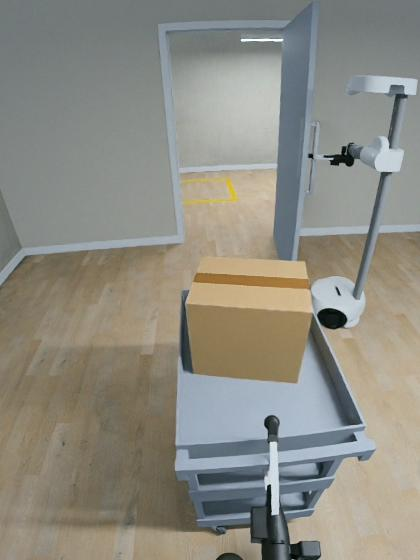

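Call:
move(blocking=false, r1={"base": {"translate_m": 0.03}, "pace": "slow"}, cameras=[])

Call:
wait(seconds=4, cameras=[])

Call:
move(blocking=false, r1={"joints": {"gripper_m": -0.03}}, cameras=[])

Call:
wait(seconds=4, cameras=[])

Call:
move(blocking=false, r1={"base": {"translate_m": 0.3}, "pace": "slow"}, cameras=[])

Call:
wait(seconds=6, cameras=["r1_head_camera"])

Scene clock: 1266.80 s.
move: r1 moving
r1.base_odometry: x=-4.233 y=-1.377 heading=+0.663
r1.turned_by_wheels: +0.000
r1.turned_by_imu: +0.000
r1.base_tilt: forward=-1.6 right=+1.3
r1.lidar_m: 0.35 0.35 2.14 2.02 2.04 2.66 2.71 2.79 2.92 2.71 2.78 0.42
r1.base_status: translate_m moving
r1.joint_positions: lift_m=+0.665 arm_m=+0.000 wrist_yaw_rad=-0.001 wrist_pitch_rad=+0.003 wrist_roll_rad=+1.569 gripper_m=+0.110
r1.joint_status: not commanded
r1.measured_speeds: translate_m=+0.049 strafe_m=+0.001 rotate_rad=+0.000 lift_m=+0.000 arm_m=+0.000 wrist_yaw_rad=+0.000 wrist_pitch_rad=-0.014 wrist_roll_rad=+0.000
r1.motor_effort: lift_m=+16(16) arm_m=+4(4) wheel_0=+9(9) wheel_1=+7(7) wheel_2=-8(9)
r1.servo_current: wrist_yaw_rad=39(65) wrist_pitch_rad=46(52) wrist_roll_rad=52(65) gripper_m=46(46)
r1.hand_pose: x=+0.4592 y=-0.0877 z=+0.8425 quat_wxyz=(+0.708, +0.707, +0.001, -0.001) (m; r1's base frame)
r1.wrist_depth_mm: - - 1499 222 221 1464 1229 / - - - 217 220 1537 - / - - - 215 215 - - / - 413 415 211 212 - - / - 418 421 207 208 - - / - 208 427 205 205 - - / - 433 436 144 202 - -
r2.base_odometry: x=-3.882 y=+0.093 heading=-2.122
r2.turned_by_wheels: +0.000
r2.turned_by_imu: +0.000
r2.base_tilt: forward=-0.6 right=+0.0
r2.lidar_m: 0.70 0.38 1.94 3.03 0.99 0.97 - 2.42 1.79 1.72 1.81 1.36
r2.base_status: not commanded
r2.joint_positions: lift_m=+0.920 arm_m=+0.000 wrist_yaw_rad=+1.050 wrist_pitch_rad=+0.001 wrist_roll_rad=+0.000 gripper_m=-0.026
r2.joint_status: not commanded
r2.measured_speeds: all 0
r2.motor_effort: lift_m=+21(21) arm_m=-5(5) wheel_0=-4(4) wheel_1=-9(9) wheel_2=+10(10)
r2.servo_current: wrist_yaw_rad=208(208) wrist_pitch_rad=39(46) wrist_roll_rad=46(46) gripper_m=104(111)
r2.contact_limits: strafe_m 0.8
r2.hand_pose: x=+0.3902 y=+0.2067 z=+1.0977 quat_wxyz=(+0.865, +0.000, +0.000, +0.501) (m; r2's base frame)
r2.wrist_depth_mm: - - 223 164 274 301 332 / - - 223 166 273 303 342 / - - 224 165 274 304 342 / - - 225 165 277 304 342 / - - 227 166 278 309 343 / - - 219 167 177 310 347 / - - 222 - 286 294 353
pictures: none
No camera images: "cameras" was empty.

Scene clock: 1267.67 s.
earlier move: r1 done
r1.base_odometry: x=-4.219 y=-1.366 heading=+0.663
r1.turned_by_wheels: +0.000
r1.turned_by_imu: +0.000
r1.base_tilt: forward=-1.6 right=+1.3
r1.lidar_m: 0.32 0.33 2.15 2.02 2.05 2.72 2.72 2.81 2.86 2.70 2.77 0.41
r1.base_status: done
r1.joint_positions: lift_m=+0.665 arm_m=+0.000 wrist_yaw_rad=-0.001 wrist_pitch_rad=+0.002 wrist_roll_rad=+1.569 gripper_m=+0.110
r1.joint_status: not commanded
r1.measured_speeds: all 0
r1.motor_effort: lift_m=+16(16) arm_m=+4(4) wheel_0=+5(9) wheel_1=+4(7) wheel_2=-5(9)
r1.servo_current: wrist_yaw_rad=59(65) wrist_pitch_rad=39(52) wrist_roll_rad=52(65) gripper_m=39(52)
r1.hand_pose: x=+0.4592 y=-0.0877 z=+0.8429 quat_wxyz=(+0.708, +0.707, +0.000, -0.001) (m; r1's base frame)
r1.wrist_depth_mm: - - 1464 208 206 1464 1182 / - - - 204 205 1537 - / - - - 202 202 - - / - 402 402 199 199 - - / - 413 413 196 196 - - / - 208 418 193 195 190 - / - 430 142 137 191 177 -
r2.base_odometry: x=-3.882 y=+0.093 heading=-2.122
r2.turned_by_wheels: +0.000
r2.turned_by_imu: +0.000
r2.base_tilt: forward=-0.6 right=+0.0
r2.lidar_m: 0.75 0.40 1.91 3.02 1.04 0.96 - 2.40 1.79 1.73 1.83 1.35
r2.base_status: not commanded
r2.joint_positions: lift_m=+0.920 arm_m=+0.000 wrist_yaw_rad=+1.050 wrist_pitch_rad=+0.001 wrist_roll_rad=+0.000 gripper_m=-0.026
r2.joint_status: not commanded
r2.measured_speeds: all 0
r2.on_its_own: wrist_yaw_rad is at rest, and its servo_current (202 mA) is outside its rest range (0 to 104 mA)
r2.motor_effort: lift_m=+20(21) arm_m=-4(5) wheel_0=-4(4) wheel_1=-9(9) wheel_2=+10(10)
r2.servo_current: wrist_yaw_rad=202(215) wrist_pitch_rad=33(46) wrist_roll_rad=52(59) gripper_m=104(117)
r2.contact_limits: strafe_m 0.8
r2.hand_pose: x=+0.3902 y=+0.2067 z=+1.0977 quat_wxyz=(+0.865, +0.000, +0.000, +0.501) (m; r2's base frame)
r2.wrist_depth_mm: - - 222 164 273 301 332 / - - 224 166 274 304 342 / - - 224 165 276 306 342 / - - 224 166 277 304 342 / - - 227 166 278 306 345 / - - 218 167 178 309 345 / - - 222 - 285 296 351
wait: 0.87 of 4 s (r1 has come to rest)
pictures: none
No camera images: "cameras" was empty.

Scene clock: 1268.17 s.
move: r1 moving
r1.base_odometry: x=-4.219 y=-1.366 heading=+0.663
r1.turned_by_wheels: +0.000
r1.turned_by_imu: +0.000
r1.base_tilt: forward=-1.6 right=+1.3
r1.lidar_m: 0.35 0.34 2.16 2.02 2.06 2.70 2.72 2.80 2.89 2.69 2.77 0.39
r1.base_status: not commanded
r1.joint_positions: lift_m=+0.665 arm_m=+0.000 wrist_yaw_rad=-0.001 wrist_pitch_rad=+0.002 wrist_roll_rad=+1.569 gripper_m=+0.095
r1.joint_status: gripper_m moving
r1.measured_speeds: translate_m=+0.000 strafe_m=+0.000 rotate_rad=-0.001 lift_m=+0.000 arm_m=+0.001 wrist_yaw_rad=+0.000 wrist_pitch_rad=+0.000 wrist_roll_rad=+0.000
r1.motor_effort: lift_m=+16(16) arm_m=+3(4) wheel_0=+4(6) wheel_1=+3(4) wheel_2=-3(5)
r1.servo_current: wrist_yaw_rad=46(65) wrist_pitch_rad=46(52) wrist_roll_rad=39(65) gripper_m=163(163)
r1.hand_pose: x=+0.4592 y=-0.0877 z=+0.8429 quat_wxyz=(+0.708, +0.707, +0.000, -0.001) (m; r1's base frame)
r1.wrist_depth_mm: - - 1464 205 205 1430 1255 / - - - 202 202 1537 - / - - 603 199 200 - - / - 399 399 197 197 - - / - 410 407 194 195 - - / - 212 - 191 193 185 - / - 424 142 136 191 - -
r2.base_odometry: x=-3.882 y=+0.093 heading=-2.122
r2.turned_by_wheels: +0.000
r2.turned_by_imu: +0.000
r2.base_tilt: forward=-0.6 right=+0.0
r2.lidar_m: 0.74 0.39 1.94 3.01 1.02 0.97 - 2.38 1.80 1.73 1.82 1.37
r2.base_status: not commanded
r2.joint_positions: lift_m=+0.920 arm_m=+0.000 wrist_yaw_rad=+1.050 wrist_pitch_rad=+0.001 wrist_roll_rad=+0.000 gripper_m=-0.026
r2.joint_status: not commanded
r2.measured_speeds: all 0
r2.motor_effort: lift_m=+21(21) arm_m=-4(5) wheel_0=-4(4) wheel_1=-9(9) wheel_2=+10(10)
r2.servo_current: wrist_yaw_rad=195(208) wrist_pitch_rad=39(46) wrist_roll_rad=52(59) gripper_m=111(111)
r2.contact_limits: strafe_m 0.8
r2.hand_pose: x=+0.3902 y=+0.2067 z=+1.0977 quat_wxyz=(+0.865, +0.000, +0.000, +0.501) (m; r2's base frame)
r2.wrist_depth_mm: - - 222 164 273 301 334 / - - 223 165 272 303 338 / - - 224 165 274 304 342 / - - 224 166 277 304 342 / - - 226 166 278 306 345 / - - 218 166 178 310 345 / - - 221 - 285 297 351
pictures: none
No camera images: "cameras" was empty.

Scene clock: 1269.80 s.
earlier move: r1 done
r1.base_odometry: x=-4.219 y=-1.366 heading=+0.663
r1.turned_by_wheels: +0.000
r1.turned_by_imu: +0.000
r1.base_tilt: forward=-1.6 right=+1.3
r1.lidar_m: 0.33 0.36 2.14 2.03 2.06 2.70 2.74 2.79 2.87 2.70 2.76 0.40
r1.base_status: not commanded
r1.joint_positions: lift_m=+0.665 arm_m=+0.000 wrist_yaw_rad=-0.001 wrist_pitch_rad=+0.012 wrist_roll_rad=+1.569 gripper_m=-0.028
r1.joint_status: all done
r1.measured_speeds: all 0
r1.motor_effort: lift_m=+17(17) arm_m=-4(4) wheel_0=-1(6) wheel_1=+2(4) wheel_2=+0(5)
r1.servo_current: wrist_yaw_rad=46(65) wrist_pitch_rad=65(78) wrist_roll_rad=52(65) gripper_m=137(345)
r1.hand_pose: x=+0.4592 y=-0.0877 z=+0.8397 quat_wxyz=(+0.708, +0.707, +0.004, -0.005) (m; r1's base frame)
r1.wrist_depth_mm: - - - 190 190 1499 1182 / - - - 188 189 1499 - / - 559 - 187 188 - - / - 387 387 186 186 - - / - 394 124 183 185 - - / - 399 122 183 183 166 - / - 163 121 181 151 160 -
r2.base_odometry: x=-3.882 y=+0.093 heading=-2.122
r2.turned_by_wheels: +0.000
r2.turned_by_imu: +0.000
r2.base_tilt: forward=-0.6 right=+0.0
r2.lidar_m: 0.72 0.37 1.96 3.03 1.05 0.95 - 2.40 1.78 1.72 1.82 1.37
r2.base_status: not commanded
r2.joint_positions: lift_m=+0.920 arm_m=+0.000 wrist_yaw_rad=+1.050 wrist_pitch_rad=+0.001 wrist_roll_rad=+0.000 gripper_m=-0.026
r2.joint_status: not commanded
r2.measured_speeds: all 0
r2.on_its_own: wrist_yaw_rad is at rest, and its servo_current (215 mA) is outside its rest range (0 to 104 mA)
r2.motor_effort: lift_m=+20(21) arm_m=-4(5) wheel_0=-4(4) wheel_1=-9(9) wheel_2=+10(10)
r2.servo_current: wrist_yaw_rad=215(215) wrist_pitch_rad=39(46) wrist_roll_rad=46(59) gripper_m=104(117)
r2.contact_limits: strafe_m 0.8
r2.hand_pose: x=+0.3902 y=+0.2067 z=+1.0977 quat_wxyz=(+0.865, +0.000, +0.000, +0.501) (m; r2's base frame)
r2.wrist_depth_mm: - - 223 164 272 303 334 / - - 223 166 273 304 342 / - - 224 165 276 304 342 / - - 224 165 277 306 342 / - - 225 166 278 306 345 / - - 218 167 178 310 347 / - - 221 - 286 297 351
wait: 1.63 of 4 s (r1 has come to rest)
pictures: none
No camera images: "cameras" was empty.

Scene clock: 1270.30 s.
move: r1 moving
r1.base_odometry: x=-4.210 y=-1.358 heading=+0.663
r1.turned_by_wheels: +0.000
r1.turned_by_imu: +0.000
r1.base_tilt: forward=-1.7 right=+1.3
r1.lidar_m: 0.34 0.35 2.16 2.03 2.04 2.68 2.74 2.80 2.88 2.70 2.73 0.38
r1.base_status: translate_m moving
r1.joint_positions: lift_m=+0.665 arm_m=+0.000 wrist_yaw_rad=-0.001 wrist_pitch_rad=+0.012 wrist_roll_rad=+1.569 gripper_m=-0.028
r1.joint_status: not commanded
r1.measured_speeds: translate_m=+0.049 strafe_m=-0.001 rotate_rad=-0.007 lift_m=+0.000 arm_m=+0.000 wrist_yaw_rad=+0.000 wrist_pitch_rad=+0.000 wrist_roll_rad=+0.000
r1.motor_effort: lift_m=+17(17) arm_m=+3(4) wheel_0=+8(9) wheel_1=+5(6) wheel_2=-10(10)
r1.servo_current: wrist_yaw_rad=39(72) wrist_pitch_rad=65(72) wrist_roll_rad=39(65) gripper_m=111(137)
r1.hand_pose: x=+0.4591 y=-0.0877 z=+0.8397 quat_wxyz=(+0.708, +0.707, +0.004, -0.005) (m; r1's base frame)
r1.wrist_depth_mm: - - - 195 196 1464 1182 / - - - 191 194 1499 - / - - - 190 190 - - / - 384 125 187 187 - - / - 392 124 185 185 - - / - 394 123 182 183 165 - / - 164 121 180 182 160 -
r2.base_odometry: x=-3.882 y=+0.093 heading=-2.122
r2.turned_by_wheels: +0.000
r2.turned_by_imu: +0.000
r2.base_tilt: forward=-0.6 right=+0.0
r2.lidar_m: 0.74 0.39 1.95 3.01 1.05 0.96 - 2.41 1.80 1.70 1.79 1.35
r2.base_status: not commanded
r2.joint_positions: lift_m=+0.920 arm_m=+0.000 wrist_yaw_rad=+1.050 wrist_pitch_rad=+0.001 wrist_roll_rad=+0.000 gripper_m=-0.026
r2.joint_status: not commanded
r2.measured_speeds: all 0
r2.motor_effort: lift_m=+20(21) arm_m=-5(5) wheel_0=-3(4) wheel_1=-9(9) wheel_2=+10(10)
r2.servo_current: wrist_yaw_rad=195(215) wrist_pitch_rad=39(46) wrist_roll_rad=39(65) gripper_m=117(117)
r2.contact_limits: strafe_m 0.8
r2.hand_pose: x=+0.3902 y=+0.2067 z=+1.0977 quat_wxyz=(+0.865, +0.000, +0.000, +0.501) (m; r2's base frame)
r2.wrist_depth_mm: - - 224 164 273 303 332 / - - 223 165 273 304 338 / - - 224 165 276 304 342 / - - 225 165 277 306 343 / - - 225 166 279 306 347 / - - 218 167 178 309 347 / - - 222 - 287 297 351
pictures: none
No camera images: "cameras" was empty.

Scene clock: 1274.07 s.
earlier move: r1 done
r1.base_odometry: x=-3.983 y=-1.181 heading=+0.663
r1.turned_by_wheels: +0.000
r1.turned_by_imu: +0.000
r1.base_tilt: forward=-1.6 right=+1.3
r1.lidar_m: 0.35 0.39 2.19 2.03 2.11 2.72 3.05 3.09 2.89 2.68 2.70 0.37
r1.base_status: done
r1.joint_positions: lift_m=+0.665 arm_m=+0.000 wrist_yaw_rad=-0.001 wrist_pitch_rad=+0.012 wrist_roll_rad=+1.569 gripper_m=-0.028
r1.joint_status: not commanded
r1.measured_speeds: all 0
r1.motor_effort: lift_m=+17(17) arm_m=+4(4) wheel_0=+3(12) wheel_1=+1(8) wheel_2=-4(11)
r1.servo_current: wrist_yaw_rad=59(78) wrist_pitch_rad=65(78) wrist_roll_rad=46(65) gripper_m=104(137)
r1.hand_pose: x=+0.4591 y=-0.0878 z=+0.8397 quat_wxyz=(+0.708, +0.707, +0.004, -0.005) (m; r1's base frame)
r1.wrist_depth_mm: - - 113 173 175 1229 - / - - 114 175 176 - - / 368 368 116 176 177 - - / - 387 116 178 179 - - / - 402 118 180 181 - - / - 418 119 181 183 163 - / - 160 120 183 184 167 -
r2.base_odometry: x=-3.882 y=+0.093 heading=-2.122
r2.turned_by_wheels: +0.000
r2.turned_by_imu: +0.001
r2.base_tilt: forward=-0.6 right=+0.0
r2.lidar_m: 0.71 0.38 1.95 3.03 0.72 0.70 - 2.39 1.79 1.72 1.80 1.36
r2.base_status: not commanded
r2.joint_positions: lift_m=+0.920 arm_m=+0.000 wrist_yaw_rad=+1.050 wrist_pitch_rad=+0.001 wrist_roll_rad=+0.000 gripper_m=-0.026
r2.joint_status: not commanded
r2.measured_speeds: all 0
r2.on_its_own: wrist_yaw_rad is at rest, and its servo_current (202 mA) is outside its rest range (0 to 104 mA)
r2.motor_effort: lift_m=+20(21) arm_m=-4(5) wheel_0=-4(4) wheel_1=-9(9) wheel_2=+10(10)
r2.servo_current: wrist_yaw_rad=202(215) wrist_pitch_rad=33(46) wrist_roll_rad=52(65) gripper_m=111(124)
r2.contact_limits: strafe_m 0.8
r2.hand_pose: x=+0.3902 y=+0.2067 z=+1.0977 quat_wxyz=(+0.865, +0.000, +0.000, +0.501) (m; r2's base frame)
r2.wrist_depth_mm: - - 222 165 272 304 332 / - - 224 166 274 304 340 / - - 224 165 276 303 340 / - - 225 165 276 306 343 / - - 225 166 279 307 345 / - - 218 167 178 310 347 / - - 221 - 286 296 351
wait: 3.77 of 6 s (r1 has come to rest)
pictures: r1_head_camera
Images, in order (width x height): r1_head_camera 420x560.

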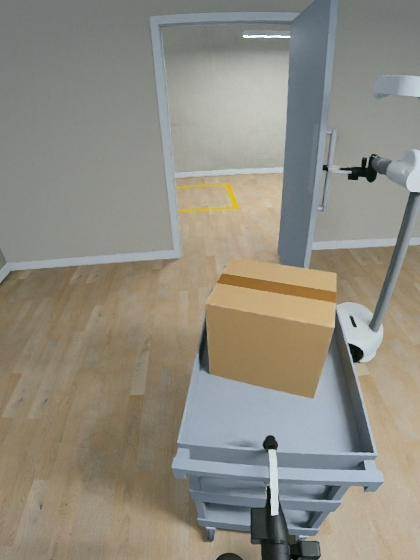

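Call:
move(blocking=false, r1={"base": {"strafe_m": -0.1}, "pace": "slow"}, cameras=[])

Call:
wait(seconds=6, cameras=[])

Call:
move(blocking=false, r1={"base": {"rotate_rad": 0.092}, "pace": "slow"}, cameras=[])

Call:
wait(seconds=6, cameras=["r1_head_camera","r2_head_left_camera"])

Scene clock: 1283.43 s.
move: r1 moving
r1.base_odometry: x=-3.974 y=-1.192 heading=+0.664
r1.turned_by_wheels: +0.000
r1.turned_by_imu: +0.000
r1.base_tilt: forward=-1.6 right=+1.3
r1.lidar_m: 0.36 0.37 2.19 2.05 2.10 2.72 3.03 3.08 2.86 2.66 2.69 0.37
r1.base_status: strafe_m moving
r1.joint_positions: lift_m=+0.665 arm_m=+0.000 wrist_yaw_rad=-0.001 wrist_pitch_rad=+0.012 wrist_roll_rad=+1.569 gripper_m=-0.028
r1.joint_status: not commanded
r1.measured_speeds: translate_m=+0.000 strafe_m=-0.056 rotate_rad=-0.003 lift_m=+0.000 arm_m=+0.000 wrist_yaw_rad=+0.000 wrist_pitch_rad=+0.000 wrist_roll_rad=+0.000
r1.motor_effort: lift_m=+17(17) arm_m=+4(4) wheel_0=+10(10) wheel_1=-7(7) wheel_2=+1(3)
r1.servo_current: wrist_yaw_rad=65(65) wrist_pitch_rad=72(72) wrist_roll_rad=59(59) gripper_m=117(117)
r1.hand_pose: x=+0.4591 y=-0.0878 z=+0.8397 quat_wxyz=(+0.708, +0.707, +0.004, -0.005) (m; r1's base frame)
r1.wrist_depth_mm: - - 113 173 174 1255 - / - - 114 175 176 - - / 370 368 115 176 177 - - / - 387 116 178 178 - - / - 399 118 180 181 - - / - 418 119 181 183 165 - / - 160 120 183 148 163 -
r2.base_odometry: x=-3.882 y=+0.093 heading=-2.122
r2.turned_by_wheels: +0.000
r2.turned_by_imu: +0.000
r2.base_tilt: forward=-0.6 right=+0.0
r2.lidar_m: 0.74 0.37 1.92 3.02 0.70 0.69 - 2.40 1.79 1.72 1.80 1.35
r2.base_status: not commanded
r2.joint_positions: lift_m=+0.920 arm_m=+0.000 wrist_yaw_rad=+1.050 wrist_pitch_rad=+0.001 wrist_roll_rad=+0.000 gripper_m=-0.026
r2.joint_status: not commanded
r2.measured_speeds: all 0
r2.motor_effort: lift_m=+20(21) arm_m=-4(5) wheel_0=-4(4) wheel_1=-9(9) wheel_2=+10(10)
r2.servo_current: wrist_yaw_rad=195(208) wrist_pitch_rad=39(46) wrist_roll_rad=46(52) gripper_m=111(117)
r2.contact_limits: strafe_m 0.8
r2.hand_pose: x=+0.3902 y=+0.2067 z=+1.0977 quat_wxyz=(+0.865, +0.000, +0.000, +0.501) (m; r2's base frame)
r2.wrist_depth_mm: - - 223 164 272 301 334 / - - 223 166 273 303 340 / - - 224 165 274 304 343 / - - 225 166 278 306 343 / - - 226 166 277 307 345 / - - 218 167 177 309 347 / - - 222 - 287 297 349
pictures: none
No camera images: "cameras" was empty.

Scene clock: 1285.07 s.
earlier move: r1 done
r1.base_odometry: x=-3.922 y=-1.260 heading=+0.664
r1.turned_by_wheels: +0.000
r1.turned_by_imu: +0.000
r1.base_tilt: forward=-1.5 right=+1.3
r1.lidar_m: 0.33 0.34 2.30 2.15 2.18 2.87 3.02 3.07 2.77 2.57 2.64 0.39
r1.base_status: done
r1.joint_positions: lift_m=+0.665 arm_m=+0.000 wrist_yaw_rad=+0.003 wrist_pitch_rad=+0.012 wrist_roll_rad=+1.569 gripper_m=-0.028
r1.joint_status: not commanded
r1.measured_speeds: all 0
r1.motor_effort: lift_m=+17(17) arm_m=-3(4) wheel_0=+6(12) wheel_1=-1(8) wheel_2=+3(4)
r1.servo_current: wrist_yaw_rad=52(72) wrist_pitch_rad=59(72) wrist_roll_rad=52(65) gripper_m=111(117)
r1.hand_pose: x=+0.4595 y=-0.0865 z=+0.8397 quat_wxyz=(+0.708, +0.707, +0.006, -0.003) (m; r1's base frame)
r1.wrist_depth_mm: - - 121 182 183 1255 - / - - 121 182 184 1366 - / 375 377 121 182 183 - - / - 384 121 182 184 - - / - 399 121 182 183 - - / - 407 121 182 184 163 - / - 154 121 182 183 160 -
r2.base_odometry: x=-3.882 y=+0.093 heading=-2.122
r2.turned_by_wheels: +0.000
r2.turned_by_imu: +0.000
r2.base_tilt: forward=-0.6 right=+0.1
r2.lidar_m: 0.70 0.35 1.92 3.01 0.67 0.69 - 2.41 1.77 1.73 1.82 1.38
r2.base_status: not commanded
r2.joint_positions: lift_m=+0.920 arm_m=+0.000 wrist_yaw_rad=+1.050 wrist_pitch_rad=+0.001 wrist_roll_rad=+0.000 gripper_m=-0.026
r2.joint_status: not commanded
r2.measured_speeds: all 0
r2.on_its_own: wrist_yaw_rad is at rest, and its servo_current (208 mA) is outside its rest range (0 to 104 mA)
r2.motor_effort: lift_m=+21(21) arm_m=-4(5) wheel_0=-4(4) wheel_1=-9(9) wheel_2=+10(10)
r2.servo_current: wrist_yaw_rad=208(215) wrist_pitch_rad=46(46) wrist_roll_rad=52(52) gripper_m=111(117)
r2.contact_limits: strafe_m 0.8
r2.hand_pose: x=+0.3902 y=+0.2067 z=+1.0977 quat_wxyz=(+0.865, +0.000, +0.000, +0.501) (m; r2's base frame)
r2.wrist_depth_mm: - - 222 164 273 301 334 / - - 223 166 274 303 338 / - - 224 165 274 304 340 / - - 225 165 277 306 343 / - - 226 165 278 309 345 / - - 218 167 178 310 347 / - - 222 - 287 296 351
wait: 1.63 of 6 s (r1 has come to rest)
pictures: none
No camera images: "cameras" was empty.

Scene clock: 1285.57 s.
move: r1 moving
r1.base_odometry: x=-3.922 y=-1.260 heading=+0.749
r1.turned_by_wheels: +0.085
r1.turned_by_imu: +0.086
r1.base_tilt: forward=-1.6 right=+1.3
r1.lidar_m: 0.33 0.37 2.25 2.15 2.23 3.07 3.02 3.16 2.70 2.59 2.69 0.38
r1.base_status: rotate_rad moving
r1.joint_positions: lift_m=+0.665 arm_m=+0.000 wrist_yaw_rad=-0.003 wrist_pitch_rad=+0.012 wrist_roll_rad=+1.569 gripper_m=-0.028
r1.joint_status: not commanded
r1.measured_speeds: translate_m=+0.001 strafe_m=+0.001 rotate_rad=+0.121 lift_m=+0.000 arm_m=+0.000 wrist_yaw_rad=-0.001 wrist_pitch_rad=+0.000 wrist_roll_rad=+0.000
r1.motor_effort: lift_m=+17(17) arm_m=+1(4) wheel_0=-5(8) wheel_1=-2(6) wheel_2=-8(8)
r1.servo_current: wrist_yaw_rad=52(59) wrist_pitch_rad=65(78) wrist_roll_rad=39(65) gripper_m=111(117)
r1.hand_pose: x=+0.4590 y=-0.0882 z=+0.8397 quat_wxyz=(+0.708, +0.707, +0.003, -0.005) (m; r1's base frame)
r1.wrist_depth_mm: - - 117 177 179 1205 - / - - 117 178 180 - - / 375 373 118 179 180 - - / - 384 119 180 181 - - / - 399 120 181 182 - - / - 413 120 182 183 166 - / - 160 121 182 183 163 -
r2.base_odometry: x=-3.882 y=+0.093 heading=-2.122
r2.turned_by_wheels: +0.000
r2.turned_by_imu: +0.000
r2.base_tilt: forward=-0.6 right=+0.0
r2.lidar_m: 0.72 0.39 1.96 3.03 0.68 0.68 - 2.41 1.78 1.71 1.82 1.35
r2.base_status: not commanded
r2.joint_positions: lift_m=+0.920 arm_m=+0.000 wrist_yaw_rad=+1.050 wrist_pitch_rad=+0.001 wrist_roll_rad=+0.000 gripper_m=-0.026
r2.joint_status: not commanded
r2.measured_speeds: all 0
r2.motor_effort: lift_m=+20(21) arm_m=-4(5) wheel_0=-4(4) wheel_1=-9(9) wheel_2=+9(10)
r2.servo_current: wrist_yaw_rad=195(215) wrist_pitch_rad=46(46) wrist_roll_rad=52(59) gripper_m=117(117)
r2.contact_limits: strafe_m 0.8
r2.hand_pose: x=+0.3902 y=+0.2067 z=+1.0977 quat_wxyz=(+0.865, +0.000, +0.000, +0.501) (m; r2's base frame)
r2.wrist_depth_mm: - - 222 165 272 301 330 / - - 223 166 274 301 340 / - - 224 164 276 304 343 / - - 225 165 277 304 340 / - - 226 166 278 309 345 / - - 217 167 178 310 347 / - - 221 - 286 296 351
pictures: none
No camera images: "cameras" was empty.

Scene clock: 1285.97 s.
earlier move: r1 done
r1.base_odometry: x=-3.922 y=-1.260 heading=+0.755
r1.turned_by_wheels: +0.006
r1.turned_by_imu: +0.006
r1.base_tilt: forward=-1.6 right=+1.2
r1.lidar_m: 0.34 0.40 2.23 2.12 2.24 3.10 3.01 3.14 2.69 2.58 2.70 0.39
r1.base_status: done
r1.joint_positions: lift_m=+0.665 arm_m=+0.000 wrist_yaw_rad=-0.003 wrist_pitch_rad=+0.012 wrist_roll_rad=+1.569 gripper_m=-0.028
r1.joint_status: not commanded
r1.measured_speeds: all 0
r1.motor_effort: lift_m=+17(17) arm_m=+4(4) wheel_0=-5(8) wheel_1=-3(6) wheel_2=-5(8)
r1.servo_current: wrist_yaw_rad=65(65) wrist_pitch_rad=72(78) wrist_roll_rad=46(65) gripper_m=104(117)
r1.hand_pose: x=+0.4590 y=-0.0882 z=+0.8397 quat_wxyz=(+0.708, +0.707, +0.003, -0.005) (m; r1's base frame)
r1.wrist_depth_mm: - - 114 174 176 1205 - / - - 116 176 178 - - / 375 370 117 177 179 - - / - 389 118 179 180 - - / - 402 119 180 182 - - / - 415 120 182 182 165 - / - 161 121 182 184 162 -
r2.base_odometry: x=-3.882 y=+0.093 heading=-2.122
r2.turned_by_wheels: +0.000
r2.turned_by_imu: +0.000
r2.base_tilt: forward=-0.6 right=+0.0
r2.lidar_m: 0.74 0.37 1.98 3.02 0.69 0.67 - 2.41 1.78 1.70 1.81 1.36
r2.base_status: not commanded
r2.joint_positions: lift_m=+0.920 arm_m=+0.000 wrist_yaw_rad=+1.050 wrist_pitch_rad=+0.001 wrist_roll_rad=+0.000 gripper_m=-0.026
r2.joint_status: not commanded
r2.measured_speeds: all 0
r2.on_its_own: wrist_yaw_rad is at rest, and its servo_current (202 mA) is outside its rest range (0 to 104 mA)
r2.motor_effort: lift_m=+20(21) arm_m=-4(5) wheel_0=-4(4) wheel_1=-9(9) wheel_2=+10(10)
r2.servo_current: wrist_yaw_rad=202(215) wrist_pitch_rad=39(46) wrist_roll_rad=39(59) gripper_m=111(117)
r2.contact_limits: strafe_m 0.8
r2.hand_pose: x=+0.3902 y=+0.2067 z=+1.0977 quat_wxyz=(+0.865, +0.000, +0.000, +0.501) (m; r2's base frame)
r2.wrist_depth_mm: - - 224 165 274 301 332 / - - 222 166 276 303 340 / - - 224 165 274 304 342 / - - 224 166 274 306 343 / - - 225 166 278 309 345 / - - 218 167 178 309 349 / - - 221 - 287 296 351
wait: 0.40 of 6 s (r1 has come to rest)
pictures: r1_head_camera, r2_head_left_camera
Images, in order (width x height): r1_head_camera 420x560, r2_head_left_camera 420x672.

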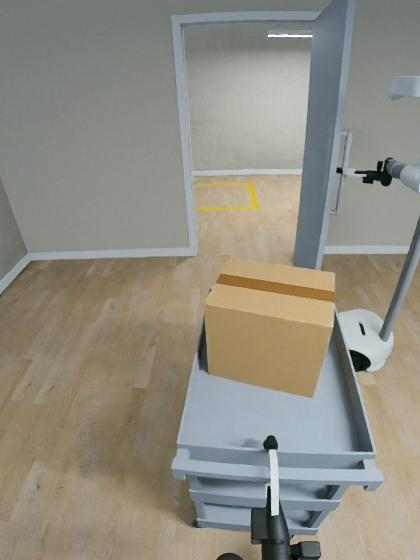

